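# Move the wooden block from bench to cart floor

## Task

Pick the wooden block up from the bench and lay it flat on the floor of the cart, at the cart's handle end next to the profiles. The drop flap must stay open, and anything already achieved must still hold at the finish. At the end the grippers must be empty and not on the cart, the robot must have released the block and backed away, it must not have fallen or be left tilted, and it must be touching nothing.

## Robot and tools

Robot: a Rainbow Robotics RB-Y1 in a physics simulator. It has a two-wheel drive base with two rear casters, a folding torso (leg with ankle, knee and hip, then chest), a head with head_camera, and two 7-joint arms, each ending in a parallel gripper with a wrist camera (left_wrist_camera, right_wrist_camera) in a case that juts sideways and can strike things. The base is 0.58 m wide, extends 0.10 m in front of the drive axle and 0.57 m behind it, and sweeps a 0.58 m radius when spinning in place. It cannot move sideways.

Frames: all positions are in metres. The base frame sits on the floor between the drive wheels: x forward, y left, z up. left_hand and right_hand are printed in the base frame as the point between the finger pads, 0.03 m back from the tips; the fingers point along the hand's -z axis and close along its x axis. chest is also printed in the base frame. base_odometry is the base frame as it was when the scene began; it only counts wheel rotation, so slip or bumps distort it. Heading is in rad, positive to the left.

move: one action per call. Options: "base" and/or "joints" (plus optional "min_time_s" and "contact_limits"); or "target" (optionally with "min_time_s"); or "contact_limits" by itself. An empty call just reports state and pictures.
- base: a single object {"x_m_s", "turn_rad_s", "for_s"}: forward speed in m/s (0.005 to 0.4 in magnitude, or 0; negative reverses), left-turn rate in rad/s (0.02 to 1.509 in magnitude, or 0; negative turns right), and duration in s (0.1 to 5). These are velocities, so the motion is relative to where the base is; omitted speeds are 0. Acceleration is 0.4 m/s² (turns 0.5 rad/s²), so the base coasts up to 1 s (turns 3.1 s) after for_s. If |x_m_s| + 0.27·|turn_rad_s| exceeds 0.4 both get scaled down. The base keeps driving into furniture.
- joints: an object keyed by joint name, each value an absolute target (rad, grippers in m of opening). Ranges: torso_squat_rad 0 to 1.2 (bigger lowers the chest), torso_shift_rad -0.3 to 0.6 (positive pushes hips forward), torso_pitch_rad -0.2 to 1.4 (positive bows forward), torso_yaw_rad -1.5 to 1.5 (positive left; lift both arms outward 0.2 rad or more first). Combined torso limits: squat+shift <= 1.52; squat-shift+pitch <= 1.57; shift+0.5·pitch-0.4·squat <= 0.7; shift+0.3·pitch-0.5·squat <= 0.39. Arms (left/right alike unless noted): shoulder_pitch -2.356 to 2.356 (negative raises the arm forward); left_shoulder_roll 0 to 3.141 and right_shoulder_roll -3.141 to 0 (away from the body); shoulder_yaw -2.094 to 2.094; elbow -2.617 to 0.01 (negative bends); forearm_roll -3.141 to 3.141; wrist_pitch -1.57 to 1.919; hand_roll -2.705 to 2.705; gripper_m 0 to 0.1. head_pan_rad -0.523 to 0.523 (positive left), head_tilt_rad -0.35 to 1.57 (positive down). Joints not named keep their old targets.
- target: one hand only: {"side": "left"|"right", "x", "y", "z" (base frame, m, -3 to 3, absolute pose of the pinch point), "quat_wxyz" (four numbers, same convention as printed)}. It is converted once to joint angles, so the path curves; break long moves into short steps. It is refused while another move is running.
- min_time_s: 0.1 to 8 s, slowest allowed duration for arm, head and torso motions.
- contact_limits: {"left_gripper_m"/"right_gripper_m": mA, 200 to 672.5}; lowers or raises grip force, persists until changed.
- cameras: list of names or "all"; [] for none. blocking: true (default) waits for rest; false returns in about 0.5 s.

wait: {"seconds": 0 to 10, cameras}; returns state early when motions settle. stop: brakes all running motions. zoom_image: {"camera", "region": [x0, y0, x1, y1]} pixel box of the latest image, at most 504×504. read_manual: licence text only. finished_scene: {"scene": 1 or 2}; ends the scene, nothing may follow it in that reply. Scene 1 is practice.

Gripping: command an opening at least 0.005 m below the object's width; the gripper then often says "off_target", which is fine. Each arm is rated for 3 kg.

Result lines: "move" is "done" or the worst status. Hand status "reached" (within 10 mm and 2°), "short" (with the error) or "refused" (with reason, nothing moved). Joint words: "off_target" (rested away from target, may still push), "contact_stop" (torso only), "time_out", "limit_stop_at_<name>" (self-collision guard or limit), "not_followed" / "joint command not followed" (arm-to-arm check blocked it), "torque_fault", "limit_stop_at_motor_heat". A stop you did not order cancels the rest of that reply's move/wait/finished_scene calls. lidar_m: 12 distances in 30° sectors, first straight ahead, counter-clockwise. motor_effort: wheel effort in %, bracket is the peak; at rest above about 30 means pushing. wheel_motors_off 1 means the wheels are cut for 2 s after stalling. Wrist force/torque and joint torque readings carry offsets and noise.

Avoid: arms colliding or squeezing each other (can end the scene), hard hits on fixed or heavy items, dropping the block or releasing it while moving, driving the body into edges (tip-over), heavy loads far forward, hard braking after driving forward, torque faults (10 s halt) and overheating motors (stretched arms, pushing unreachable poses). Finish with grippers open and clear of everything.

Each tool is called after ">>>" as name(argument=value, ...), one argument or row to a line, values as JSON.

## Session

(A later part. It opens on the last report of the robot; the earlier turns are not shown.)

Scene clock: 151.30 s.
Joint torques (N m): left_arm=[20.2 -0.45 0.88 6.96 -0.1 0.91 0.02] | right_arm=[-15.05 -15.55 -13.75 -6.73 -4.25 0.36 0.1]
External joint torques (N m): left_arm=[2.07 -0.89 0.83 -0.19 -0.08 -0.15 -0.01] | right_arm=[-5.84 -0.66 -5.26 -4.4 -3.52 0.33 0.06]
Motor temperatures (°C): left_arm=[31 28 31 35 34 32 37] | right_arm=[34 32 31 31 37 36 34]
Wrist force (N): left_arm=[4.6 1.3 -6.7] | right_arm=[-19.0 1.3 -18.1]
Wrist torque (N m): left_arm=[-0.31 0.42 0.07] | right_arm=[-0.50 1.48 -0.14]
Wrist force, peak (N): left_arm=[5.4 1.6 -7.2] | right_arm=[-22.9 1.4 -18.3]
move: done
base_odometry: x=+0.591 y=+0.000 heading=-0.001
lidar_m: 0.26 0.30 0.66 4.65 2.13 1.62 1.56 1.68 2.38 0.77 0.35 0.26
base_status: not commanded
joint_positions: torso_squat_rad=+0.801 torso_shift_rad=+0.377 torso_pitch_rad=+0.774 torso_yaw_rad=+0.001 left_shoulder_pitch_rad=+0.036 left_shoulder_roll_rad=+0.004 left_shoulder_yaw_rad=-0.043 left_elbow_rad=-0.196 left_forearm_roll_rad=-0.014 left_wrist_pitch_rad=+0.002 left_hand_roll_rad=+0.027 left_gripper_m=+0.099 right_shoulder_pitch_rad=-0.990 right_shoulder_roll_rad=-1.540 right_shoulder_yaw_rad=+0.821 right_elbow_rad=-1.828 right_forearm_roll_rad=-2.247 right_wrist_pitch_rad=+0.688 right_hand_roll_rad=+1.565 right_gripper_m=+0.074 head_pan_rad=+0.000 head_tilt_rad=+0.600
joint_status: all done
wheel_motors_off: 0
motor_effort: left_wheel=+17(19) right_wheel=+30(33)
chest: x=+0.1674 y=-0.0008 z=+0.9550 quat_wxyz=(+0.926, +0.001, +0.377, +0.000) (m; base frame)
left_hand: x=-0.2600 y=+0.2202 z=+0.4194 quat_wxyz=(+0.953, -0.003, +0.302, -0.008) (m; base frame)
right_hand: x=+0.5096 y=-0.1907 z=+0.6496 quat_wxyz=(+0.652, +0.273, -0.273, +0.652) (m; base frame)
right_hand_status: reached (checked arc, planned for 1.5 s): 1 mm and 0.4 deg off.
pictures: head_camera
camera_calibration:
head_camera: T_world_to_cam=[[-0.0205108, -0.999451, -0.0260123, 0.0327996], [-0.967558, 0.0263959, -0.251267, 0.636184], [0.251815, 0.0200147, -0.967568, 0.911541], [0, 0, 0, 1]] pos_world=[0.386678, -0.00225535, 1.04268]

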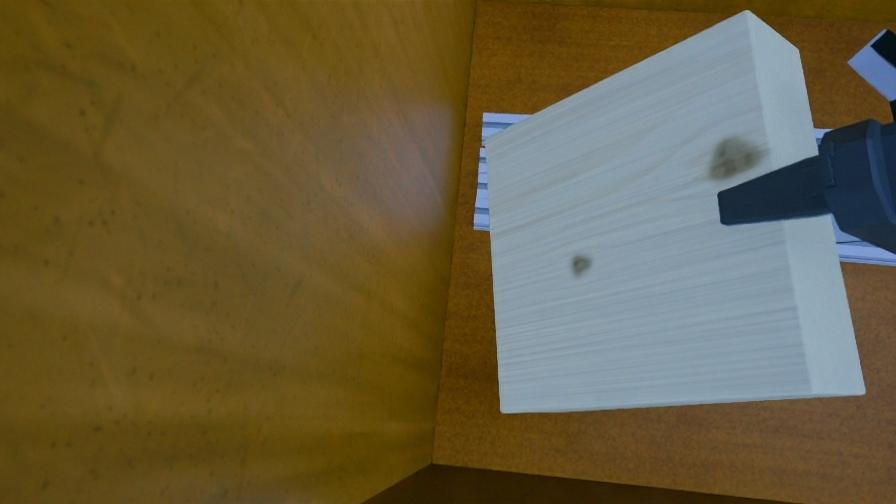

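>>> move(
  base={"x_m_s":-0.05,"for_s":0.8},
  cameras=[],
)

>>> move(
  base={"turn_rad_s":-0.1,"for_s":0.8},
  cameras=["head_camera"],
)

Scene clock: 157.83 s.
Joint torques (N m): left_arm=[16.71 -0.63 0.84 7.17 -0.22 0.87 -0.05] | right_arm=[-15.65 -15.66 -13.95 -6.67 -4.35 -0.07 0.22]
External joint torques (N m): left_arm=[-1.61 -1 0.8 -0.05 -0.21 -0.2 -0.08] | right_arm=[-6.52 -0.74 -5.49 -4.32 -3.62 0.01 0.18]
Motor temperatures (°C): left_arm=[31 28 31 35 34 32 37] | right_arm=[34 32 31 31 37 36 34]
Wrist force (N): left_arm=[5.4 0.8 -6.8] | right_arm=[-19.0 1.9 -17.7]
Wrist torque (N m): left_arm=[-0.21 0.49 0.04] | right_arm=[-0.18 1.53 -0.15]
Wrist force, peak (N): left_arm=[4.9 1.4 -7.3] | right_arm=[-20.0 0.5 -19.6]
move: done
base_odometry: x=+0.551 y=+0.000 heading=-0.001
lidar_m: 0.30 0.33 0.68 4.83 2.09 1.56 1.52 1.64 2.29 0.89 0.40 0.31
base_status: done (sent for 0.8 of 0.8 s)
joint_positions: torso_squat_rad=+0.800 torso_shift_rad=+0.380 torso_pitch_rad=+0.781 torso_yaw_rad=+0.000 left_shoulder_pitch_rad=+0.037 left_shoulder_roll_rad=+0.004 left_shoulder_yaw_rad=-0.043 left_elbow_rad=-0.196 left_forearm_roll_rad=-0.014 left_wrist_pitch_rad=+0.002 left_hand_roll_rad=+0.027 left_gripper_m=+0.099 right_shoulder_pitch_rad=-0.990 right_shoulder_roll_rad=-1.540 right_shoulder_yaw_rad=+0.821 right_elbow_rad=-1.828 right_forearm_roll_rad=-2.247 right_wrist_pitch_rad=+0.688 right_hand_roll_rad=+1.565 right_gripper_m=+0.074 head_pan_rad=+0.000 head_tilt_rad=+0.600
joint_status: not commanded
wheel_motors_off: 0
motor_effort: left_wheel=-1(29) right_wheel=-4(20)
chest: x=+0.1709 y=+0.0000 z=+0.9532 quat_wxyz=(+0.925, +0.000, +0.381, +0.000) (m; base frame)
left_hand: x=-0.2609 y=+0.2200 z=+0.4207 quat_wxyz=(+0.952, -0.004, +0.306, -0.008) (m; base frame)
right_hand: x=+0.5107 y=-0.1906 z=+0.6456 quat_wxyz=(+0.653, +0.275, -0.270, +0.652) (m; base frame)
pictures: none
No camera images: "cameras" was empty.

Scene clock: 159.20 s.
Joint torques (N m): left_arm=[17.01 -0.35 0.98 7.12 -0.05 0.95 0.12] | right_arm=[-15.46 -15.57 -13.82 -6.86 -4.24 -0.08 0.15]
External joint torques (N m): left_arm=[-1.31 -0.72 0.94 -0.11 -0.04 -0.12 0.09] | right_arm=[-6.33 -0.66 -5.36 -4.51 -3.51 -0.02 0.11]
Motor temperatures (°C): left_arm=[31 28 31 35 34 32 37] | right_arm=[34 32 31 31 37 36 34]
Wrist force (N): left_arm=[4.4 1.3 -6.5] | right_arm=[-20.0 2.5 -18.1]
Wrist torque (N m): left_arm=[-0.27 0.33 0.07] | right_arm=[-0.31 1.51 -0.14]
Wrist force, peak (N): left_arm=[4.7 1.8 -7.1] | right_arm=[-20.3 1.8 -18.1]
move: done
base_odometry: x=+0.551 y=+0.000 heading=-0.080
lidar_m: 0.30 0.31 0.68 3.56 2.26 1.60 1.52 1.59 2.12 1.12 0.42 0.32
base_status: done (sent for 0.8 of 0.8 s)
joint_positions: torso_squat_rad=+0.800 torso_shift_rad=+0.380 torso_pitch_rad=+0.781 torso_yaw_rad=+0.000 left_shoulder_pitch_rad=+0.037 left_shoulder_roll_rad=+0.004 left_shoulder_yaw_rad=-0.043 left_elbow_rad=-0.196 left_forearm_roll_rad=-0.014 left_wrist_pitch_rad=+0.002 left_hand_roll_rad=+0.027 left_gripper_m=+0.099 right_shoulder_pitch_rad=-0.990 right_shoulder_roll_rad=-1.540 right_shoulder_yaw_rad=+0.821 right_elbow_rad=-1.828 right_forearm_roll_rad=-2.247 right_wrist_pitch_rad=+0.688 right_hand_roll_rad=+1.565 right_gripper_m=+0.074 head_pan_rad=+0.000 head_tilt_rad=+0.600
joint_status: not commanded
wheel_motors_off: 0
motor_effort: left_wheel=+18(28) right_wheel=-13(26)
chest: x=+0.1709 y=+0.0000 z=+0.9532 quat_wxyz=(+0.925, +0.000, +0.381, +0.000) (m; base frame)
left_hand: x=-0.2609 y=+0.2200 z=+0.4207 quat_wxyz=(+0.952, -0.004, +0.306, -0.008) (m; base frame)
right_hand: x=+0.5107 y=-0.1906 z=+0.6456 quat_wxyz=(+0.653, +0.275, -0.270, +0.652) (m; base frame)
pictures: head_camera
camera_calibration:
head_camera: T_world_to_cam=[[-0.0208686, -0.999498, -0.0238451, 0.0315847], [-0.969366, 0.0260661, -0.244232, 0.632663], [0.244731, 0.0180179, -0.969424, 0.911822], [0, 0, 0, 1]] pos_world=[0.39079, -0.00135131, 1.03921]

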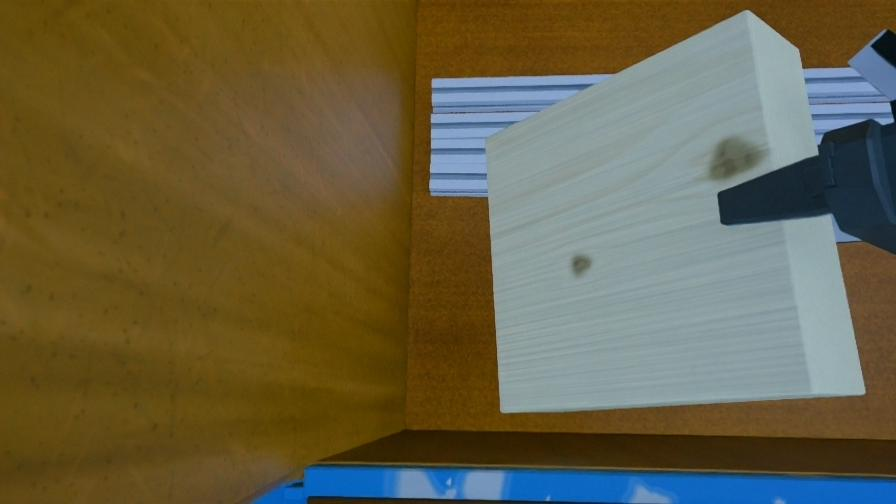

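>>> move(
  target={"side":"right","x":0.55,"y":-0.16,"z":0.66,"quat_wxyz":[0.6533,0.2706,-0.2706,0.6533]},
  min_time_s=1.2,
  cameras=[],
)

>>> move(
  base={"x_m_s":0.05,"for_s":0.4},
  cameras=[],
)

>>> move(
  joints={"torso_squat_rad":1.1},
  min_time_s=2,
  cameras=["head_camera"],
)

Scene clock: 164.60 s.
Joint torques (N m): left_arm=[16.71 -0.5 0.58 7.32 -0.06 0.89 -0.05] | right_arm=[-20.66 -12.27 -14.78 -6.45 -4.18 -1.18 -0.16]
External joint torques (N m): left_arm=[-1.61 -0.87 0.53 0.1 -0.04 -0.18 -0.08] | right_arm=[-9.24 1.7 -5.5 -3.96 -3.43 -0.81 -0.2]
Motor temperatures (°C): left_arm=[31 28 31 35 34 32 37] | right_arm=[34 31 31 31 36 36 34]
Wrist force (N): left_arm=[4.4 1.6 -7.2] | right_arm=[-19.4 1.6 -18.6]
Wrist torque (N m): left_arm=[-0.30 0.34 0.05] | right_arm=[-0.31 1.48 -0.18]
Wrist force, peak (N): left_arm=[5.1 0.9 -7.3] | right_arm=[-20.1 3.1 -19.5]
move: done
base_odometry: x=+0.551 y=+0.000 heading=-0.080
lidar_m: 0.30 0.33 0.67 3.58 2.26 1.60 1.53 1.59 2.11 1.11 0.44 0.32
base_status: not commanded
joint_positions: torso_squat_rad=+0.800 torso_shift_rad=+0.380 torso_pitch_rad=+0.781 torso_yaw_rad=+0.000 left_shoulder_pitch_rad=+0.037 left_shoulder_roll_rad=+0.004 left_shoulder_yaw_rad=-0.043 left_elbow_rad=-0.196 left_forearm_roll_rad=-0.014 left_wrist_pitch_rad=+0.002 left_hand_roll_rad=+0.027 left_gripper_m=+0.099 right_shoulder_pitch_rad=-1.165 right_shoulder_roll_rad=-1.442 right_shoulder_yaw_rad=+0.850 right_elbow_rad=-1.761 right_forearm_roll_rad=-2.119 right_wrist_pitch_rad=+0.758 right_hand_roll_rad=+1.381 right_gripper_m=+0.074 head_pan_rad=+0.000 head_tilt_rad=+0.600
joint_status: all done
wheel_motors_off: 0
motor_effort: left_wheel=+18(18) right_wheel=-15(18)
chest: x=+0.1709 y=+0.0000 z=+0.9532 quat_wxyz=(+0.925, +0.000, +0.381, +0.000) (m; base frame)
left_hand: x=-0.2609 y=+0.2200 z=+0.4207 quat_wxyz=(+0.952, -0.004, +0.306, -0.008) (m; base frame)
right_hand: x=+0.5491 y=-0.1611 z=+0.6587 quat_wxyz=(+0.654, +0.270, -0.270, +0.653) (m; base frame)
right_hand_status: reached (checked arc, planned for 1.2 s): 2 mm and 0.1 deg off.
pictures: none
No camera images: "cameras" was empty.

Scene clock: 165.53 s.
Joint torques (N m): left_arm=[18.12 -0.24 0.66 7.3 -0.06 1.01 0.02] | right_arm=[-19.44 -13.41 -15.57 -6.83 -4.42 -1.35 -0.09]
External joint torques (N m): left_arm=[-0.12 -0.62 0.61 0.11 -0.04 -0.06 -0.02] | right_arm=[-7.98 0.54 -6.26 -4.35 -3.67 -0.94 -0.13]
Motor temperatures (°C): left_arm=[31 28 31 35 34 32 37] | right_arm=[34 31 31 31 36 36 34]
Wrist force (N): left_arm=[5.1 1.4 -6.7] | right_arm=[-20.0 2.3 -18.7]
Wrist torque (N m): left_arm=[-0.29 0.45 0.03] | right_arm=[-0.21 1.51 -0.17]
Wrist force, peak (N): left_arm=[5.5 1.5 -6.6] | right_arm=[-23.0 0.3 -21.7]
move: done
base_odometry: x=+0.570 y=-0.002 heading=-0.077
lidar_m: 0.28 0.30 0.68 3.54 2.28 1.62 1.53 1.62 2.16 1.04 0.42 0.30
base_status: done (sent for 0.4 of 0.4 s)
joint_positions: torso_squat_rad=+0.800 torso_shift_rad=+0.379 torso_pitch_rad=+0.778 torso_yaw_rad=+0.001 left_shoulder_pitch_rad=+0.037 left_shoulder_roll_rad=+0.004 left_shoulder_yaw_rad=-0.043 left_elbow_rad=-0.196 left_forearm_roll_rad=-0.014 left_wrist_pitch_rad=+0.002 left_hand_roll_rad=+0.027 left_gripper_m=+0.099 right_shoulder_pitch_rad=-1.165 right_shoulder_roll_rad=-1.441 right_shoulder_yaw_rad=+0.850 right_elbow_rad=-1.761 right_forearm_roll_rad=-2.119 right_wrist_pitch_rad=+0.758 right_hand_roll_rad=+1.381 right_gripper_m=+0.074 head_pan_rad=+0.000 head_tilt_rad=+0.600
joint_status: not commanded
wheel_motors_off: 0
motor_effort: left_wheel=+48(63) right_wheel=-2(17)
chest: x=+0.1694 y=+0.0000 z=+0.9539 quat_wxyz=(+0.925, +0.000, +0.379, +0.000) (m; base frame)
left_hand: x=-0.2607 y=+0.2200 z=+0.4201 quat_wxyz=(+0.952, -0.004, +0.304, -0.008) (m; base frame)
right_hand: x=+0.5486 y=-0.1608 z=+0.6606 quat_wxyz=(+0.654, +0.270, -0.271, +0.653) (m; base frame)
pictures: none
No camera images: "cameras" was empty.

Scene clock: 167.87 s.
Joint torques (N m): left_arm=[17.42 -0.6 0.88 7.14 -0.1 0.94 -0.03] | right_arm=[-18.93 -14.02 -15.54 -6.97 -4.28 -1.34 0]
External joint torques (N m): left_arm=[-0.89 -0.97 0.84 -0.07 -0.08 -0.13 -0.06] | right_arm=[-7.51 -0.06 -6.26 -4.48 -3.52 -1.01 -0.03]
Motor temperatures (°C): left_arm=[31 28 31 35 34 32 37] | right_arm=[34 31 32 31 36 36 34]
Wrist force (N): left_arm=[4.9 0.8 -6.4] | right_arm=[-18.5 2.2 -18.3]
Wrist torque (N m): left_arm=[-0.26 0.40 0.09] | right_arm=[-0.18 1.56 -0.14]
Wrist force, peak (N): left_arm=[5.5 1.5 -7.1] | right_arm=[-21.0 3.2 -21.9]
move: done
base_odometry: x=+0.570 y=-0.002 heading=-0.078
lidar_m: 0.28 0.30 0.67 3.52 2.26 1.63 1.53 1.61 2.15 1.13 0.40 0.30
base_status: not commanded
joint_positions: torso_squat_rad=+1.100 torso_shift_rad=+0.380 torso_pitch_rad=+0.781 torso_yaw_rad=+0.000 left_shoulder_pitch_rad=+0.037 left_shoulder_roll_rad=+0.004 left_shoulder_yaw_rad=-0.043 left_elbow_rad=-0.196 left_forearm_roll_rad=-0.014 left_wrist_pitch_rad=+0.002 left_hand_roll_rad=+0.027 left_gripper_m=+0.099 right_shoulder_pitch_rad=-1.165 right_shoulder_roll_rad=-1.441 right_shoulder_yaw_rad=+0.850 right_elbow_rad=-1.761 right_forearm_roll_rad=-2.119 right_wrist_pitch_rad=+0.758 right_hand_roll_rad=+1.381 right_gripper_m=+0.074 head_pan_rad=+0.000 head_tilt_rad=+0.600
joint_status: all done
wheel_motors_off: 0
motor_effort: left_wheel=+12(71) right_wheel=-5(36)
chest: x=+0.1077 y=+0.0000 z=+0.7952 quat_wxyz=(+0.925, +0.000, +0.381, +0.000) (m; base frame)
left_hand: x=-0.3241 y=+0.2200 z=+0.2626 quat_wxyz=(+0.952, -0.004, +0.306, -0.008) (m; base frame)
right_hand: x=+0.4859 y=-0.1610 z=+0.5007 quat_wxyz=(+0.654, +0.270, -0.270, +0.653) (m; base frame)
pictures: head_camera
camera_calibration:
head_camera: T_world_to_cam=[[-0.0208878, -0.9995, -0.023747, 0.0264184], [-0.969366, 0.0260608, -0.244235, 0.532813], [0.244732, 0.017918, -0.969425, 0.774121], [0, 0, 0, 1]] pos_world=[0.32759, -0.00135107, 0.881212]

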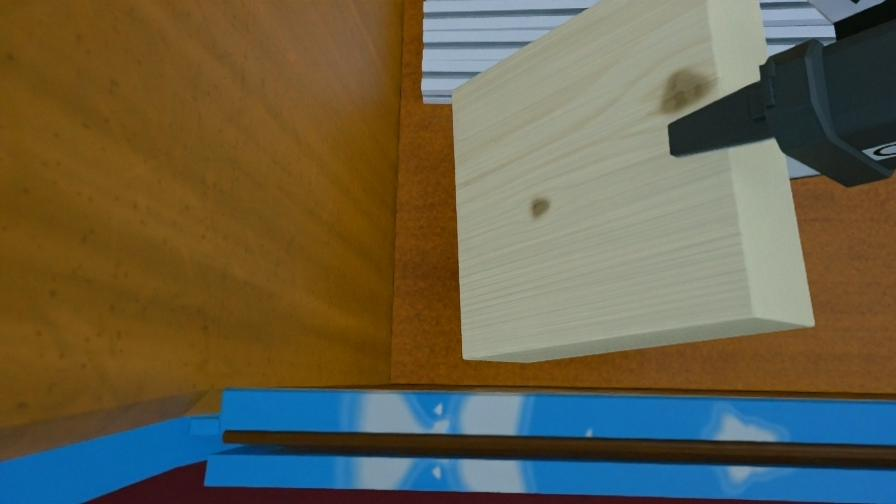

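>>> move(
  target={"side":"right","x":0.482,"y":-0.15,"z":0.452,"quat_wxyz":[0.6272,0.3265,-0.3265,0.6272]},
  min_time_s=1.5,
  cameras=["head_camera"],
)

Scene clock: 171.20 s.
Joint torques (N m): left_arm=[17.45 -0.29 0.69 7.08 -0.18 0.88 -0.01] | right_arm=[-17.44 -11.76 -15.71 -8.57 -5.75 1.5 0.01]
External joint torques (N m): left_arm=[-0.86 -0.66 0.64 -0.14 -0.16 -0.19 -0.04] | right_arm=[-6.46 1.91 -7.41 -5.24 -4.73 1.26 -0.03]
Motor temperatures (°C): left_arm=[31 28 31 35 34 32 37] | right_arm=[34 31 32 31 36 36 34]
Wrist force (N): left_arm=[4.4 0.9 -6.8] | right_arm=[-22.2 2.1 -15.2]
Wrist torque (N m): left_arm=[-0.25 0.35 0.08] | right_arm=[-0.25 1.69 -0.14]
Wrist force, peak (N): left_arm=[4.9 0.6 -7.7] | right_arm=[-22.8 2.3 -15.1]
move: done
base_odometry: x=+0.570 y=-0.002 heading=-0.078
lidar_m: 0.27 0.29 0.68 3.54 2.28 1.63 1.54 1.62 2.14 1.12 0.41 0.29
base_status: not commanded
joint_positions: torso_squat_rad=+1.100 torso_shift_rad=+0.380 torso_pitch_rad=+0.781 torso_yaw_rad=+0.000 left_shoulder_pitch_rad=+0.037 left_shoulder_roll_rad=+0.004 left_shoulder_yaw_rad=-0.043 left_elbow_rad=-0.196 left_forearm_roll_rad=-0.014 left_wrist_pitch_rad=+0.002 left_hand_roll_rad=+0.027 left_gripper_m=+0.099 right_shoulder_pitch_rad=-1.051 right_shoulder_roll_rad=-1.237 right_shoulder_yaw_rad=+0.807 right_elbow_rad=-1.498 right_forearm_roll_rad=-2.323 right_wrist_pitch_rad=+0.821 right_hand_roll_rad=+1.761 right_gripper_m=+0.074 head_pan_rad=+0.000 head_tilt_rad=+0.600
joint_status: all done
wheel_motors_off: 0
motor_effort: left_wheel=+11(13) right_wheel=-4(7)
chest: x=+0.1077 y=+0.0000 z=+0.7952 quat_wxyz=(+0.925, +0.000, +0.381, +0.000) (m; base frame)
left_hand: x=-0.3241 y=+0.2200 z=+0.2626 quat_wxyz=(+0.952, -0.004, +0.306, -0.008) (m; base frame)
right_hand: x=+0.4810 y=-0.1510 z=+0.4507 quat_wxyz=(+0.629, +0.326, -0.325, +0.627) (m; base frame)
right_hand_status: reached (checked arc, planned for 1.5 s): 2 mm and 0.3 deg off.
pictures: head_camera
camera_calibration:
head_camera: T_world_to_cam=[[-0.0208878, -0.9995, -0.023747, 0.0264184], [-0.969366, 0.0260608, -0.244235, 0.532813], [0.244732, 0.017918, -0.969425, 0.774121], [0, 0, 0, 1]] pos_world=[0.32759, -0.00135107, 0.881212]

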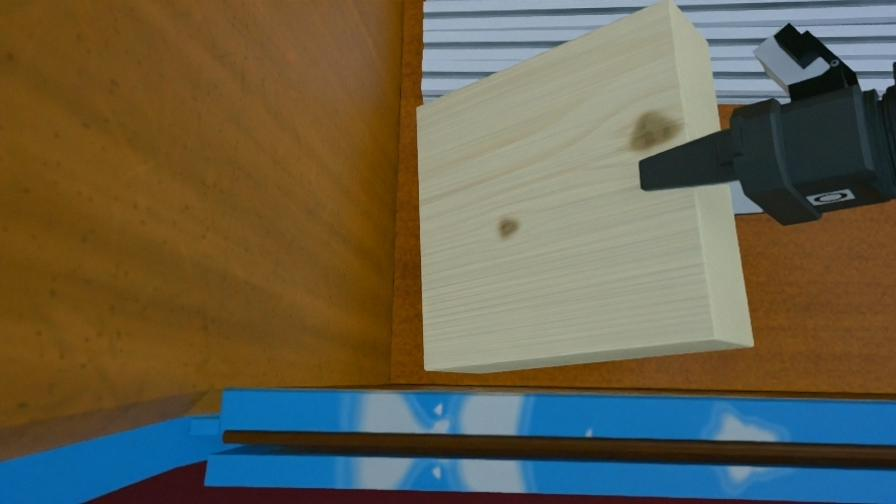

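>>> move(
  target={"side":"right","x":0.485,"y":-0.175,"z":0.418,"quat_wxyz":[0.6143,0.3685,-0.3913,0.5785]},
  min_time_s=1.5,
  cameras=["head_camera"],
)

Scene clock: 176.93 s.
Joint torques (N m): left_arm=[17.22 -0.73 0.59 7.06 -0.1 0.91 0.05] | right_arm=[-9.42 -4.9 -8.36 -6.82 -5.23 2.09 -0.16]
External joint torques (N m): left_arm=[-1.07 -1.07 0.54 -0.15 -0.09 -0.16 0.02] | right_arm=[0.64 8.81 -1.53 -3.68 -4 1.2 -0.22]
Motor temperatures (°C): left_arm=[31 28 31 35 34 32 37] | right_arm=[34 31 32 31 36 36 34]
Wrist force (N): left_arm=[4.0 1.7 -6.8] | right_arm=[-17.7 5.1 -5.4]
Wrist torque (N m): left_arm=[-0.37 0.31 0.02] | right_arm=[-0.03 0.50 0.49]
Wrist force, peak (N): left_arm=[4.6 2.0 -7.6] | right_arm=[-23.6 1.0 -14.0]
move: done
base_odometry: x=+0.570 y=-0.002 heading=-0.078
lidar_m: 0.26 0.29 0.66 3.54 2.29 1.64 1.54 1.60 2.14 1.13 0.38 0.28
base_status: not commanded
joint_positions: torso_squat_rad=+1.100 torso_shift_rad=+0.380 torso_pitch_rad=+0.780 torso_yaw_rad=+0.000 left_shoulder_pitch_rad=+0.037 left_shoulder_roll_rad=+0.004 left_shoulder_yaw_rad=-0.043 left_elbow_rad=-0.196 left_forearm_roll_rad=-0.014 left_wrist_pitch_rad=+0.002 left_hand_roll_rad=+0.027 left_gripper_m=+0.099 right_shoulder_pitch_rad=-0.985 right_shoulder_roll_rad=-1.056 right_shoulder_yaw_rad=+0.711 right_elbow_rad=-1.118 right_forearm_roll_rad=-2.517 right_wrist_pitch_rad=+1.053 right_hand_roll_rad=+2.100 right_gripper_m=+0.074 head_pan_rad=+0.000 head_tilt_rad=+0.600
joint_status: all done
wheel_motors_off: 0
motor_effort: left_wheel=+13(16) right_wheel=-12(19)
chest: x=+0.1073 y=+0.0002 z=+0.7954 quat_wxyz=(+0.925, +0.000, +0.380, +0.000) (m; base frame)
left_hand: x=-0.3239 y=+0.2199 z=+0.2622 quat_wxyz=(+0.952, -0.004, +0.306, -0.008) (m; base frame)
right_hand: x=+0.4852 y=-0.1763 z=+0.4187 quat_wxyz=(+0.616, +0.365, -0.390, +0.579) (m; base frame)
right_hand_status: reached (checked arc, planned for 1.5 s): 2 mm and 0.4 deg off.
pictures: head_camera
camera_calibration:
head_camera: T_world_to_cam=[[-0.0208315, -0.999517, -0.0230427, 0.0260812], [-0.969091, 0.0258534, -0.245343, 0.533327], [0.245821, 0.0172196, -0.969162, 0.774132], [0, 0, 0, 1]] pos_world=[0.327088, -0.00104993, 0.881709]

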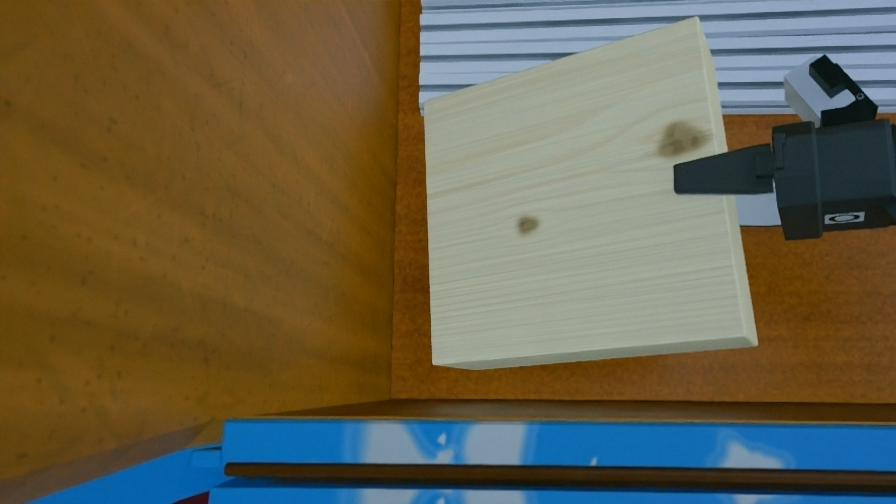

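>>> move(
  target={"side":"right","x":0.467,"y":-0.178,"z":0.432,"quat_wxyz":[0.6339,0.3544,-0.4038,0.5563]},
  min_time_s=1.2,
  cameras=["head_camera"],
)

Scene clock: 183.20 s.
Joint torques (N m): left_arm=[17.07 -0.65 0.73 7.24 -0.13 0.8 -0.02] | right_arm=[-10.95 -11.46 -12.51 -10.39 -6.27 4.33 -0.21]
External joint torques (N m): left_arm=[-1.24 -1.01 0.68 0.02 -0.12 -0.27 -0.05] | right_arm=[-2.62 2.67 -5.32 -6.91 -5.12 3.46 -0.26]
Motor temperatures (°C): left_arm=[31 28 31 35 34 32 37] | right_arm=[34 31 32 31 36 36 34]
Wrist force (N): left_arm=[5.0 1.2 -6.7] | right_arm=[-24.7 1.7 -10.5]
Wrist torque (N m): left_arm=[-0.29 0.45 0.07] | right_arm=[-0.21 2.02 -0.08]
Wrist force, peak (N): left_arm=[4.5 1.1 -7.6] | right_arm=[-27.0 1.0 -10.5]
move: done
base_odometry: x=+0.570 y=-0.002 heading=-0.078
lidar_m: 0.26 0.27 0.67 3.52 2.27 1.63 1.52 1.61 2.14 1.13 0.39 0.27
base_status: not commanded
joint_positions: torso_squat_rad=+1.100 torso_shift_rad=+0.380 torso_pitch_rad=+0.780 torso_yaw_rad=+0.000 left_shoulder_pitch_rad=+0.037 left_shoulder_roll_rad=+0.004 left_shoulder_yaw_rad=-0.043 left_elbow_rad=-0.196 left_forearm_roll_rad=-0.014 left_wrist_pitch_rad=+0.002 left_hand_roll_rad=+0.027 left_gripper_m=+0.099 right_shoulder_pitch_rad=-0.844 right_shoulder_roll_rad=-1.142 right_shoulder_yaw_rad=+0.665 right_elbow_rad=-1.329 right_forearm_roll_rad=-2.573 right_wrist_pitch_rad=+0.917 right_hand_roll_rad=+2.085 right_gripper_m=+0.074 head_pan_rad=+0.000 head_tilt_rad=+0.600
joint_status: all done
wheel_motors_off: 0
motor_effort: left_wheel=+13(15) right_wheel=-14(20)
chest: x=+0.1076 y=+0.0002 z=+0.7952 quat_wxyz=(+0.925, +0.000, +0.380, +0.000) (m; base frame)
left_hand: x=-0.3240 y=+0.2199 z=+0.2625 quat_wxyz=(+0.952, -0.004, +0.306, -0.008) (m; base frame)
right_hand: x=+0.4665 y=-0.1789 z=+0.4306 quat_wxyz=(+0.634, +0.356, -0.402, +0.557) (m; base frame)
right_hand_status: reached (checked arc, planned for 1.2 s): 2 mm and 0.2 deg off.
pictures: head_camera
camera_calibration:
head_camera: T_world_to_cam=[[-0.0207565, -0.99951, -0.0234193, 0.0262848], [-0.969266, 0.0258608, -0.24465, 0.53297], [0.245136, 0.0176214, -0.969329, 0.774045], [0, 0, 0, 1]] pos_world=[0.32739, -0.00115092, 0.881311]

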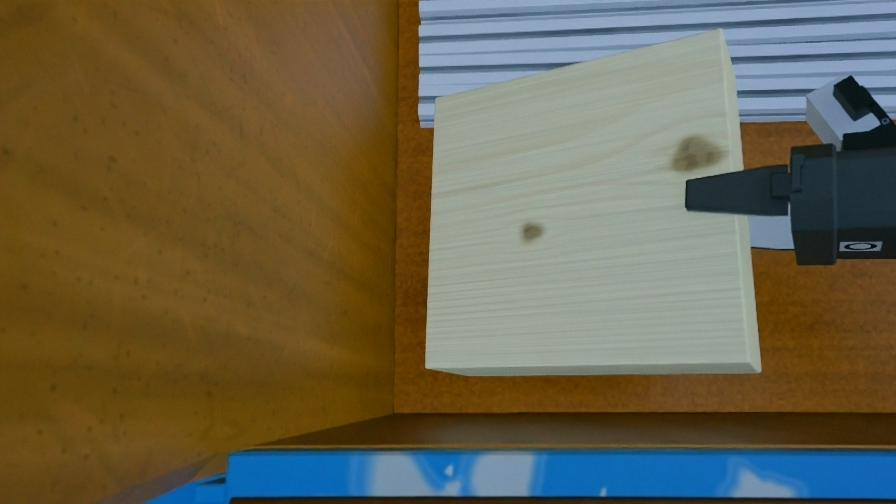

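>>> move(
  target={"side":"right","x":0.447,"y":-0.179,"z":0.432,"quat_wxyz":[0.634,0.355,-0.403,0.5565]},
  min_time_s=1.5,
  cameras=["head_camera"],
)

Scene clock: 193.77 s.
Joint torques (N m): left_arm=[17.3 -0.54 0.85 7.01 -0.04 0.96 0.02] | right_arm=[-7.06 -11.36 -11.69 -10.49 -6.23 4.35 0.3]
External joint torques (N m): left_arm=[-1.01 -0.9 0.81 -0.2 -0.02 -0.12 -0.02] | right_arm=[0.28 2.65 -4.63 -6.9 -5.13 3.49 0.25]
Motor temperatures (°C): left_arm=[31 28 31 35 34 32 37] | right_arm=[34 31 32 31 37 37 34]
Wrist force (N): left_arm=[4.4 0.8 -6.3] | right_arm=[-24.6 1.6 -10.4]
Wrist torque (N m): left_arm=[-0.23 0.35 0.04] | right_arm=[-0.26 2.02 -0.09]
Wrist force, peak (N): left_arm=[4.4 0.5 -8.1] | right_arm=[-25.4 1.6 -11.0]
move: done
base_odometry: x=+0.570 y=-0.002 heading=-0.078
lidar_m: 0.24 0.25 0.67 3.53 2.29 1.64 1.54 1.61 2.14 1.14 0.37 0.24
base_status: not commanded
joint_positions: torso_squat_rad=+1.100 torso_shift_rad=+0.380 torso_pitch_rad=+0.781 torso_yaw_rad=+0.000 left_shoulder_pitch_rad=+0.037 left_shoulder_roll_rad=+0.004 left_shoulder_yaw_rad=-0.043 left_elbow_rad=-0.196 left_forearm_roll_rad=-0.014 left_wrist_pitch_rad=+0.002 left_hand_roll_rad=+0.027 left_gripper_m=+0.099 right_shoulder_pitch_rad=-0.777 right_shoulder_roll_rad=-1.171 right_shoulder_yaw_rad=+0.653 right_elbow_rad=-1.406 right_forearm_roll_rad=-2.587 right_wrist_pitch_rad=+0.882 right_hand_roll_rad=+2.107 right_gripper_m=+0.074 head_pan_rad=+0.000 head_tilt_rad=+0.600
joint_status: all done
wheel_motors_off: 0
motor_effort: left_wheel=+14(15) right_wheel=-19(22)
chest: x=+0.1076 y=+0.0002 z=+0.7952 quat_wxyz=(+0.925, +0.000, +0.380, +0.000) (m; base frame)
left_hand: x=-0.3241 y=+0.2199 z=+0.2625 quat_wxyz=(+0.952, -0.004, +0.306, -0.008) (m; base frame)
right_hand: x=+0.4473 y=-0.1792 z=+0.4311 quat_wxyz=(+0.633, +0.357, -0.401, +0.557) (m; base frame)
right_hand_status: reached (checked arc, planned for 1.5 s): 1 mm and 0.4 deg off.
pictures: head_camera
camera_calibration:
head_camera: T_world_to_cam=[[-0.0206568, -0.999513, -0.023394, 0.0263316], [-0.969292, 0.0257563, -0.24456, 0.532994], [0.245043, 0.0176238, -0.969352, 0.77407], [0, 0, 0, 1]] pos_world=[0.32749, -0.00105124, 0.881311]

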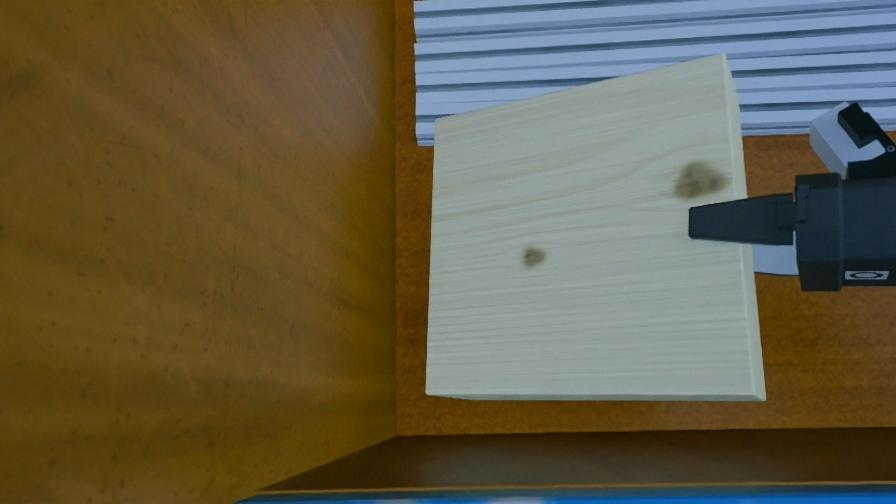

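>>> move(
  target={"side":"right","x":0.439,"y":-0.179,"z":0.418,"quat_wxyz":[0.634,0.355,-0.403,0.5565]},
  min_time_s=1.5,
  cameras=["head_camera"],
)

>>> move(
  target={"side":"right","x":0.439,"y":-0.178,"z":0.409,"quat_wxyz":[0.634,0.355,-0.403,0.5565]},
  min_time_s=1.5,
  cameras=["head_camera"],
)

Scene clock: 199.87 s.
Joint torques (N m): left_arm=[16.6 -0.79 0.86 7.1 -0.05 0.96 0.01] | right_arm=[13.29 16.89 -0.29 -6.4 -5.7 3.48 0.18]
External joint torques (N m): left_arm=[-1.69 -1.1 0.82 -0.1 -0.04 -0.11 -0.02] | right_arm=[20.32 30.8 6.57 -2.81 -4.62 2.59 0.13]
Motor temperatures (°C): left_arm=[31 28 31 35 34 32 37] | right_arm=[34 31 32 31 37 37 34]
Wrist force (N): left_arm=[4.0 1.1 -6.5] | right_arm=[-23.7 4.0 -10.7]
Wrist torque (N m): left_arm=[-0.28 0.30 0.04] | right_arm=[0.18 1.78 -0.03]
Wrist force, peak (N): left_arm=[4.5 0.8 -7.6] | right_arm=[-25.3 5.2 -10.3]
move: done
base_odometry: x=+0.570 y=-0.002 heading=-0.077
lidar_m: 0.23 0.24 0.68 3.55 2.29 1.63 1.54 1.62 2.14 1.13 0.34 0.25
base_status: not commanded
joint_positions: torso_squat_rad=+1.100 torso_shift_rad=+0.380 torso_pitch_rad=+0.779 torso_yaw_rad=+0.000 left_shoulder_pitch_rad=+0.037 left_shoulder_roll_rad=+0.004 left_shoulder_yaw_rad=-0.043 left_elbow_rad=-0.196 left_forearm_roll_rad=-0.014 left_wrist_pitch_rad=+0.002 left_hand_roll_rad=+0.027 left_gripper_m=+0.099 right_shoulder_pitch_rad=-0.762 right_shoulder_roll_rad=-1.151 right_shoulder_yaw_rad=+0.654 right_elbow_rad=-1.383 right_forearm_roll_rad=-2.584 right_wrist_pitch_rad=+0.878 right_hand_roll_rad=+2.145 right_gripper_m=+0.074 head_pan_rad=+0.000 head_tilt_rad=+0.600
joint_status: all done
wheel_motors_off: 0
motor_effort: left_wheel=+23(26) right_wheel=-43(44)
chest: x=+0.1072 y=+0.0008 z=+0.7955 quat_wxyz=(+0.925, -0.001, +0.380, +0.000) (m; base frame)
left_hand: x=-0.3240 y=+0.2194 z=+0.2620 quat_wxyz=(+0.952, -0.005, +0.305, -0.008) (m; base frame)
right_hand: x=+0.4424 y=-0.1814 z=+0.4209 quat_wxyz=(+0.634, +0.350, -0.403, +0.561) (m; base frame)
right_hand_status: reached (checked arc, planned for 1.5 s): 5 mm and 0.8 deg off.
pictures: head_camera
camera_calibration:
head_camera: T_world_to_cam=[[-0.0199344, -0.999559, -0.0220197, 0.0257864], [-0.969004, 0.02474, -0.245805, 0.533634], [0.246241, 0.0164372, -0.969069, 0.774115], [0, 0, 0, 1]] pos_world=[0.326989, -0.000151285, 0.881908]

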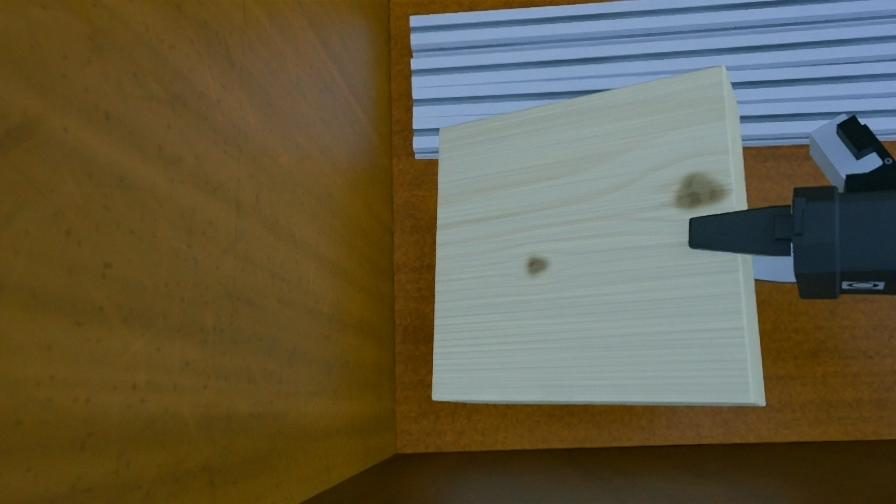

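Scene clock: 203.57 s.
Joint torques (N m): left_arm=[16.2 -0.63 0.93 7.21 -0.1 0.92 0.04] | right_arm=[7.16 10.07 -1.21 -1.5 -3.42 0.38 -0.45]
External joint torques (N m): left_arm=[-2.04 -0.92 0.89 0.02 -0.08 -0.14 0.01] | right_arm=[14.45 24.14 5.62 1.94 -2.34 -0.51 -0.49]
Motor temperatures (°C): left_arm=[31 28 31 35 34 32 37] | right_arm=[34 31 31 31 37 37 34]
Wrist force (N): left_arm=[4.3 0.9 -6.8] | right_arm=[-12.9 8.5 -2.0]
Wrist torque (N m): left_arm=[-0.21 0.35 0.06] | right_arm=[0.25 -0.44 0.83]
Wrist force, peak (N): left_arm=[4.7 1.3 -7.7] | right_arm=[-24.3 4.0 -11.5]
move: short
base_odometry: x=+0.570 y=-0.002 heading=-0.077
lidar_m: 0.22 0.24 0.68 3.56 2.28 1.63 1.54 1.61 2.13 1.14 0.35 0.24
base_status: not commanded
joint_positions: torso_squat_rad=+1.100 torso_shift_rad=+0.379 torso_pitch_rad=+0.778 torso_yaw_rad=-0.001 left_shoulder_pitch_rad=+0.037 left_shoulder_roll_rad=+0.004 left_shoulder_yaw_rad=-0.043 left_elbow_rad=-0.196 left_forearm_roll_rad=-0.014 left_wrist_pitch_rad=+0.002 left_hand_roll_rad=+0.027 left_gripper_m=+0.099 right_shoulder_pitch_rad=-0.782 right_shoulder_roll_rad=-1.135 right_shoulder_yaw_rad=+0.659 right_elbow_rad=-1.335 right_forearm_roll_rad=-2.578 right_wrist_pitch_rad=+0.895 right_hand_roll_rad=+2.165 right_gripper_m=+0.074 head_pan_rad=+0.000 head_tilt_rad=+0.600
joint_status: right_shoulder_roll_rad time_out (moved +0.015 of +0.040); the others done
wheel_motors_off: 0
on_its_own: right_shoulder_roll_rad is held at -1.129, not at your -1.111, since a time_out
motor_effort: left_wheel=+25(31) right_wheel=-36(45)
chest: x=+0.1066 y=+0.0010 z=+0.7959 quat_wxyz=(+0.925, -0.001, +0.379, +0.000) (m; base frame)
left_hand: x=-0.3237 y=+0.2193 z=+0.2615 quat_wxyz=(+0.952, -0.005, +0.305, -0.008) (m; base frame)
right_hand: x=+0.4478 y=-0.1867 z=+0.4158 quat_wxyz=(+0.633, +0.341, -0.404, +0.566) (m; base frame)
right_hand_status: short (checked arc, planned for 1.5 s): time_out, 14 mm and 1.9 deg off.
pictures: head_camera
camera_calibration:
head_camera: T_world_to_cam=[[-0.0200846, -0.999572, -0.021276, 0.0253802], [-0.968592, 0.0247285, -0.247423, 0.534316], [0.247843, 0.0156384, -0.968674, 0.774112], [0, 0, 0, 1]] pos_world=[0.326185, 0.0000506942, 0.882604]

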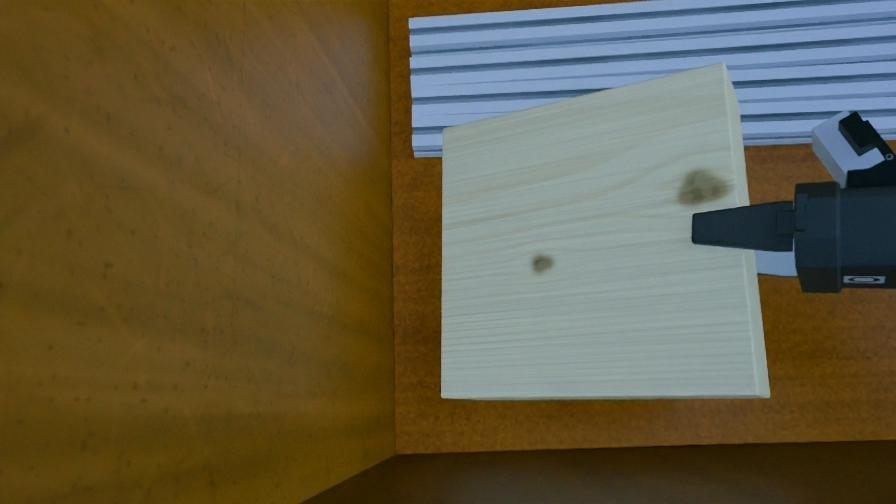

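>>> move(
  target={"side":"right","x":0.465,"y":-0.183,"z":0.47,"quat_wxyz":[0.634,0.355,-0.403,0.5565]},
  min_time_s=2,
  cameras=[],
)

>>> move(
  joints={"torso_squat_rad":1.0,"torso_shift_rad":0.5,"head_tilt_rad":0.7},
  min_time_s=3,
  cameras=["head_camera"],
)

Scene clock: 213.97 s.
Joint torques (N m): left_arm=[16.49 -0.8 0.92 7.12 -0.14 0.93 0.07] | right_arm=[-16.68 -15.46 -15.33 -10.47 -6.29 3.94 -0.33]
External joint torques (N m): left_arm=[-1.82 -1.17 0.88 -0.1 -0.13 -0.15 0.04] | right_arm=[-8.77 -0.76 -7.54 -7.11 -5.16 3.19 -0.38]
Motor temperatures (°C): left_arm=[31 28 31 35 34 32 37] | right_arm=[34 31 31 31 36 37 34]
Wrist force (N): left_arm=[4.3 0.8 -7.1] | right_arm=[-24.6 2.1 -11.0]
Wrist torque (N m): left_arm=[-0.29 0.37 0.05] | right_arm=[-0.35 1.98 -0.04]
Wrist force, peak (N): left_arm=[4.9 0.6 -7.5] | right_arm=[-26.3 4.9 -11.4]
move: done
base_odometry: x=+0.570 y=-0.002 heading=-0.078
lidar_m: 0.22 0.24 0.68 3.53 2.29 1.63 1.54 1.61 2.15 1.13 0.36 0.25
base_status: not commanded
joint_positions: torso_squat_rad=+1.100 torso_shift_rad=+0.380 torso_pitch_rad=+0.781 torso_yaw_rad=+0.000 left_shoulder_pitch_rad=+0.037 left_shoulder_roll_rad=+0.004 left_shoulder_yaw_rad=-0.043 left_elbow_rad=-0.196 left_forearm_roll_rad=-0.014 left_wrist_pitch_rad=+0.002 left_hand_roll_rad=+0.027 left_gripper_m=+0.099 right_shoulder_pitch_rad=-0.788 right_shoulder_roll_rad=-1.260 right_shoulder_yaw_rad=+0.623 right_elbow_rad=-1.492 right_forearm_roll_rad=-2.609 right_wrist_pitch_rad=+0.870 right_hand_roll_rad=+2.026 right_gripper_m=+0.074 head_pan_rad=+0.000 head_tilt_rad=+0.600
joint_status: all done
wheel_motors_off: 0
motor_effort: left_wheel=+15(26) right_wheel=-8(35)
chest: x=+0.1076 y=+0.0001 z=+0.7952 quat_wxyz=(+0.925, +0.000, +0.380, +0.000) (m; base frame)
left_hand: x=-0.3242 y=+0.2200 z=+0.2626 quat_wxyz=(+0.952, -0.004, +0.306, -0.008) (m; base frame)
right_hand: x=+0.4637 y=-0.1841 z=+0.4660 quat_wxyz=(+0.635, +0.357, -0.401, +0.555) (m; base frame)
right_hand_status: reached (checked arc, planned for 2.0 s): 4 mm and 0.4 deg off.
pictures: none
No camera images: "cameras" was empty.

Scene clock: 217.27 s.
Joint torques (N m): left_arm=[15.93 -0.59 0.71 7.08 0.05 0.88 -0.05] | right_arm=[-14.9 -13.78 -13.13 -10.17 -5.99 4.04 -0.23]
External joint torques (N m): left_arm=[-2.58 -0.93 0.66 -0.21 0.06 -0.21 -0.08] | right_arm=[-7.14 0.91 -5.41 -6.81 -4.86 3.29 -0.28]
Motor temperatures (°C): left_arm=[31 28 31 35 34 32 37] | right_arm=[34 31 31 31 36 37 34]
Wrist force (N): left_arm=[4.4 1.2 -6.7] | right_arm=[-24.9 1.1 -10.7]
Wrist torque (N m): left_arm=[-0.24 0.38 0.04] | right_arm=[-0.33 1.94 -0.09]
Wrist force, peak (N): left_arm=[5.4 1.1 -7.4] | right_arm=[-32.8 1.0 -12.0]
move: contact_stop
base_odometry: x=+0.570 y=-0.002 heading=-0.078
lidar_m: 0.26 0.28 0.68 3.54 2.28 1.62 1.54 1.61 2.13 1.13 0.41 0.27
base_status: not commanded
joint_positions: torso_squat_rad=+1.068 torso_shift_rad=+0.422 torso_pitch_rad=+0.790 torso_yaw_rad=-0.002 left_shoulder_pitch_rad=+0.037 left_shoulder_roll_rad=+0.004 left_shoulder_yaw_rad=-0.043 left_elbow_rad=-0.196 left_forearm_roll_rad=-0.014 left_wrist_pitch_rad=+0.002 left_hand_roll_rad=+0.027 left_gripper_m=+0.099 right_shoulder_pitch_rad=-0.788 right_shoulder_roll_rad=-1.260 right_shoulder_yaw_rad=+0.622 right_elbow_rad=-1.492 right_forearm_roll_rad=-2.609 right_wrist_pitch_rad=+0.870 right_hand_roll_rad=+2.026 right_gripper_m=+0.074 head_pan_rad=+0.000 head_tilt_rad=+0.700
joint_status: torso_squat_rad contact_stop (moved -0.032 of -0.100); torso_shift_rad contact_stop (moved +0.041 of +0.120); the others done
wheel_motors_off: 0
on_its_own: torso_squat_rad is held at +1.069, not at your +1.000, since a contact_stop; torso_shift_rad is held at +0.421, not at your +0.500, since a contact_stop
motor_effort: left_wheel=+8(30) right_wheel=-3(25)
chest: x=+0.1298 y=+0.0000 z=+0.8057 quat_wxyz=(+0.923, +0.000, +0.385, -0.001) (m; base frame)
left_hand: x=-0.3069 y=+0.2199 z=+0.2772 quat_wxyz=(+0.950, -0.004, +0.311, -0.009) (m; base frame)
right_hand: x=+0.4828 y=-0.1850 z=+0.4735 quat_wxyz=(+0.638, +0.359, -0.398, +0.553) (m; base frame)
pictures: head_camera
camera_calibration:
head_camera: T_world_to_cam=[[-0.0245089, -0.999496, -0.0201561, 0.024848], [-0.990216, 0.027042, -0.136899, 0.463711], [0.137375, 0.0166036, -0.99038, 0.827565], [0, 0, 0, 1]] pos_world=[0.346097, -0.00144483, 0.883586]

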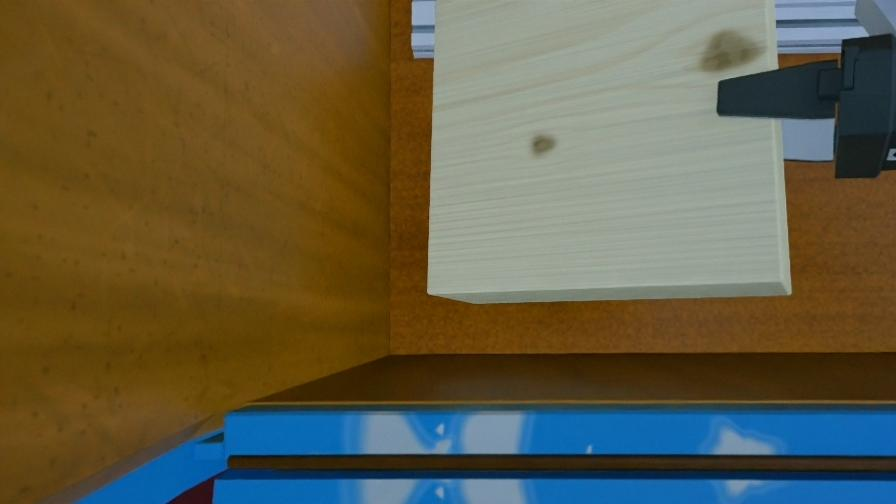

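>>> move(
  joints={"torso_squat_rad":0.98,"torso_shift_rad":0.42,"torso_pitch_rad":0.8},
  min_time_s=2.5,
  cameras=["head_camera"],
)

Scene clock: 226.07 s.
Joint torques (N m): left_arm=[16.12 -0.6 0.72 7.19 -0.11 1.04 -0.03] | right_arm=[-14.8 -14.18 -13.32 -10.13 -5.96 4.05 -0.26]
External joint torques (N m): left_arm=[-2.58 -0.92 0.68 -0.18 -0.09 -0.07 -0.07] | right_arm=[-7.2 0.48 -5.67 -6.76 -4.84 3.28 -0.3]
Motor temperatures (°C): left_arm=[31 28 31 35 34 32 37] | right_arm=[34 31 31 31 37 37 34]
Wrist force (N): left_arm=[4.6 1.2 -6.3] | right_arm=[-24.4 1.2 -10.8]
Wrist torque (N m): left_arm=[-0.27 0.40 0.04] | right_arm=[-0.33 2.01 -0.08]
Wrist force, peak (N): left_arm=[5.0 1.4 -7.5] | right_arm=[-25.7 1.5 -10.9]
move: done
base_odometry: x=+0.570 y=-0.002 heading=-0.078
lidar_m: 0.28 0.30 0.67 3.54 2.28 1.62 1.54 1.62 2.15 1.02 0.40 0.30
base_status: not commanded
joint_positions: torso_squat_rad=+0.980 torso_shift_rad=+0.420 torso_pitch_rad=+0.800 torso_yaw_rad=-0.001 left_shoulder_pitch_rad=+0.037 left_shoulder_roll_rad=+0.004 left_shoulder_yaw_rad=-0.043 left_elbow_rad=-0.196 left_forearm_roll_rad=-0.014 left_wrist_pitch_rad=+0.002 left_hand_roll_rad=+0.027 left_gripper_m=+0.099 right_shoulder_pitch_rad=-0.788 right_shoulder_roll_rad=-1.260 right_shoulder_yaw_rad=+0.622 right_elbow_rad=-1.492 right_forearm_roll_rad=-2.609 right_wrist_pitch_rad=+0.870 right_hand_roll_rad=+2.026 right_gripper_m=+0.074 head_pan_rad=+0.000 head_tilt_rad=+0.700
joint_status: all done
wheel_motors_off: 0
motor_effort: left_wheel=+31(32) right_wheel=-6(7)
chest: x=+0.1527 y=+0.0004 z=+0.8521 quat_wxyz=(+0.921, -0.001, +0.389, -0.001) (m; base frame)
left_hand: x=-0.2891 y=+0.2197 z=+0.3276 quat_wxyz=(+0.949, -0.004, +0.315, -0.008) (m; base frame)
right_hand: x=+0.5027 y=-0.1846 z=+0.5167 quat_wxyz=(+0.639, +0.361, -0.395, +0.552) (m; base frame)
pictures: head_camera
camera_calibration:
head_camera: T_world_to_cam=[[-0.0240448, -0.999522, -0.0194521, 0.0259962], [-0.991457, 0.026337, -0.127748, 0.485136], [0.1282, 0.0162143, -0.991616, 0.872855], [0, 0, 0, 1]] pos_world=[0.369717, -0.000945957, 0.928017]

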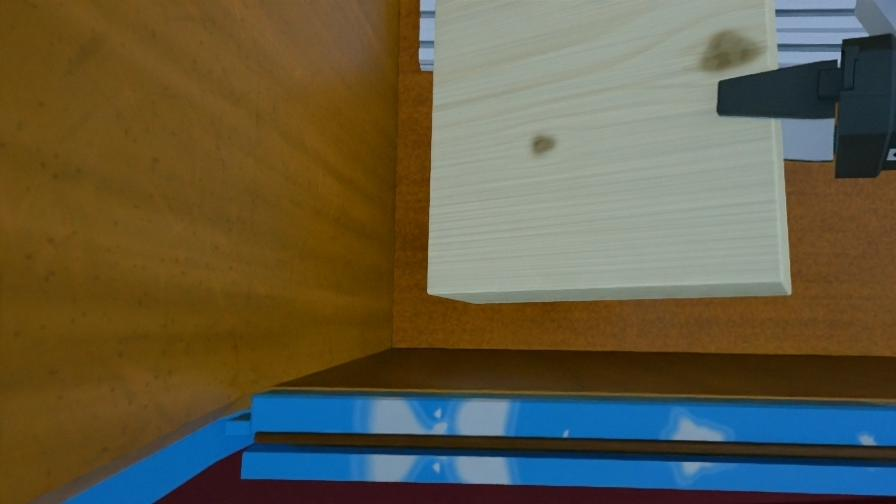

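>>> move(
  target={"side":"right","x":0.476,"y":-0.174,"z":0.45,"quat_wxyz":[0.6449,0.3463,-0.4108,0.5436]},
  min_time_s=2,
  cameras=["head_camera"],
)

Scene clock: 232.20 s.
Joint torques (N m): left_arm=[16.52 -0.73 0.82 7.23 -0.05 1.01 0] | right_arm=[-11.23 -9.86 -9.89 -10.69 -5.23 5.04 0.31]
External joint torques (N m): left_arm=[-2.17 -1.05 0.78 -0.14 -0.04 -0.1 -0.03] | right_arm=[-5.03 3.21 -3.71 -6.89 -4.22 4.03 0.26]
Motor temperatures (°C): left_arm=[31 28 31 35 34 32 37] | right_arm=[34 31 31 31 37 37 34]
Wrist force (N): left_arm=[4.8 1.3 -6.5] | right_arm=[-24.3 1.8 -10.9]
Wrist torque (N m): left_arm=[-0.29 0.39 0.08] | right_arm=[-0.33 2.02 -0.09]
Wrist force, peak (N): left_arm=[5.4 1.1 -7.4] | right_arm=[-25.7 1.6 -11.0]
move: done
base_odometry: x=+0.570 y=-0.002 heading=-0.078
lidar_m: 0.27 0.31 0.67 3.54 2.29 1.61 1.54 1.62 2.16 1.03 0.40 0.30
base_status: not commanded
joint_positions: torso_squat_rad=+0.980 torso_shift_rad=+0.420 torso_pitch_rad=+0.800 torso_yaw_rad=-0.001 left_shoulder_pitch_rad=+0.037 left_shoulder_roll_rad=+0.004 left_shoulder_yaw_rad=-0.043 left_elbow_rad=-0.196 left_forearm_roll_rad=-0.014 left_wrist_pitch_rad=+0.002 left_hand_roll_rad=+0.027 left_gripper_m=+0.099 right_shoulder_pitch_rad=-0.747 right_shoulder_roll_rad=-1.079 right_shoulder_yaw_rad=+0.660 right_elbow_rad=-1.327 right_forearm_roll_rad=-2.598 right_wrist_pitch_rad=+0.849 right_hand_roll_rad=+2.211 right_gripper_m=+0.074 head_pan_rad=+0.000 head_tilt_rad=+0.700
joint_status: all done
wheel_motors_off: 0
motor_effort: left_wheel=+31(32) right_wheel=-6(7)
chest: x=+0.1527 y=+0.0004 z=+0.8521 quat_wxyz=(+0.921, -0.001, +0.389, -0.001) (m; base frame)
left_hand: x=-0.2891 y=+0.2197 z=+0.3276 quat_wxyz=(+0.949, -0.004, +0.315, -0.008) (m; base frame)
right_hand: x=+0.4753 y=-0.1752 z=+0.4488 quat_wxyz=(+0.646, +0.345, -0.409, +0.544) (m; base frame)
right_hand_status: reached (checked arc, planned for 2.0 s): 2 mm and 0.3 deg off.
pictures: head_camera
camera_calibration:
head_camera: T_world_to_cam=[[-0.0240448, -0.999522, -0.0194521, 0.0259962], [-0.991457, 0.026337, -0.127748, 0.485136], [0.1282, 0.0162143, -0.991616, 0.872855], [0, 0, 0, 1]] pos_world=[0.369717, -0.000945957, 0.928017]

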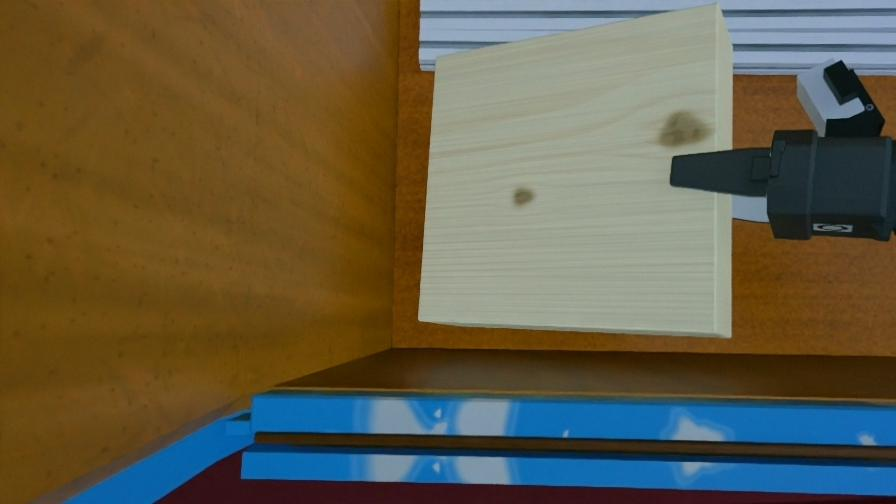

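>>> move(
  target={"side":"right","x":0.481,"y":-0.168,"z":0.42,"quat_wxyz":[0.6394,0.3504,-0.4073,0.5501]},
  min_time_s=1.5,
  cameras=["head_camera"],
)

Scene clock: 239.40 s.
Joint torques (N m): left_arm=[16.1 -0.36 0.84 7.17 -0.06 0.93 0.07] | right_arm=[-12.67 -9.03 -6.57 -8.28 -3.57 4.35 -0.31]
External joint torques (N m): left_arm=[-2.59 -0.68 0.79 -0.2 -0.05 -0.18 0.04] | right_arm=[-5.64 3.42 -1 -4.74 -2.53 3.27 -0.36]
Motor temperatures (°C): left_arm=[31 28 31 35 34 32 37] | right_arm=[34 31 31 31 37 37 34]
Wrist force (N): left_arm=[5.0 1.2 -6.7] | right_arm=[-19.5 1.8 -5.8]
Wrist torque (N m): left_arm=[-0.29 0.40 0.04] | right_arm=[-0.92 0.92 0.44]
Wrist force, peak (N): left_arm=[5.1 1.6 -7.5] | right_arm=[-26.2 1.6 -10.5]
move: done
base_odometry: x=+0.570 y=-0.002 heading=-0.078
lidar_m: 0.28 0.30 0.67 3.53 2.29 1.62 1.54 1.61 2.14 1.04 0.41 0.30
base_status: not commanded
joint_positions: torso_squat_rad=+0.980 torso_shift_rad=+0.420 torso_pitch_rad=+0.799 torso_yaw_rad=-0.001 left_shoulder_pitch_rad=+0.038 left_shoulder_roll_rad=+0.004 left_shoulder_yaw_rad=-0.043 left_elbow_rad=-0.196 left_forearm_roll_rad=-0.014 left_wrist_pitch_rad=+0.002 left_hand_roll_rad=+0.027 left_gripper_m=+0.099 right_shoulder_pitch_rad=-0.832 right_shoulder_roll_rad=-0.968 right_shoulder_yaw_rad=+0.694 right_elbow_rad=-1.126 right_forearm_roll_rad=-2.566 right_wrist_pitch_rad=+0.931 right_hand_roll_rad=+2.261 right_gripper_m=+0.074 head_pan_rad=+0.000 head_tilt_rad=+0.700
joint_status: all done
wheel_motors_off: 0
motor_effort: left_wheel=+30(33) right_wheel=-5(8)
chest: x=+0.1526 y=+0.0003 z=+0.8522 quat_wxyz=(+0.921, -0.001, +0.389, -0.001) (m; base frame)
left_hand: x=-0.2890 y=+0.2197 z=+0.3275 quat_wxyz=(+0.949, -0.004, +0.315, -0.008) (m; base frame)
right_hand: x=+0.4803 y=-0.1690 z=+0.4196 quat_wxyz=(+0.641, +0.348, -0.406, +0.550) (m; base frame)
right_hand_status: reached (checked arc, planned for 1.5 s): 1 mm and 0.4 deg off.
pictures: head_camera
camera_calibration:
head_camera: T_world_to_cam=[[-0.024149, -0.999521, -0.0193701, 0.0259586], [-0.991416, 0.0264346, -0.128043, 0.485307], [0.128494, 0.0161117, -0.991579, 0.872823], [0, 0, 0, 1]] pos_world=[0.369616, -0.000945407, 0.928117]

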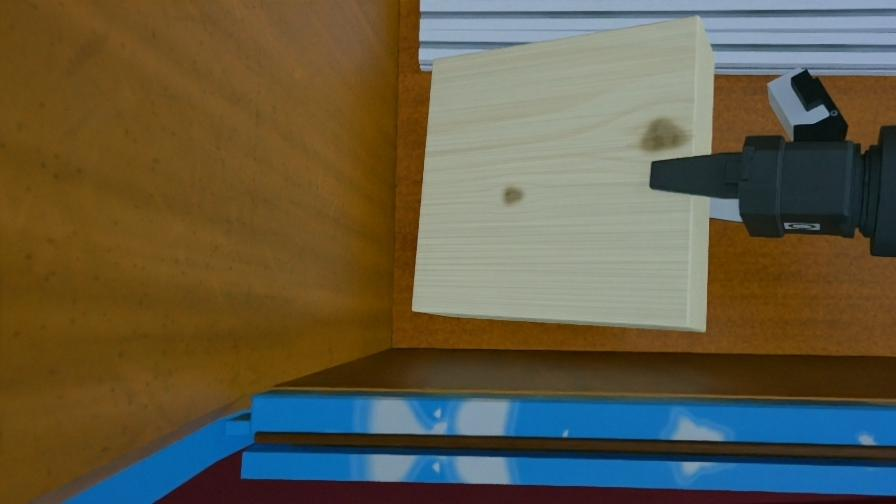

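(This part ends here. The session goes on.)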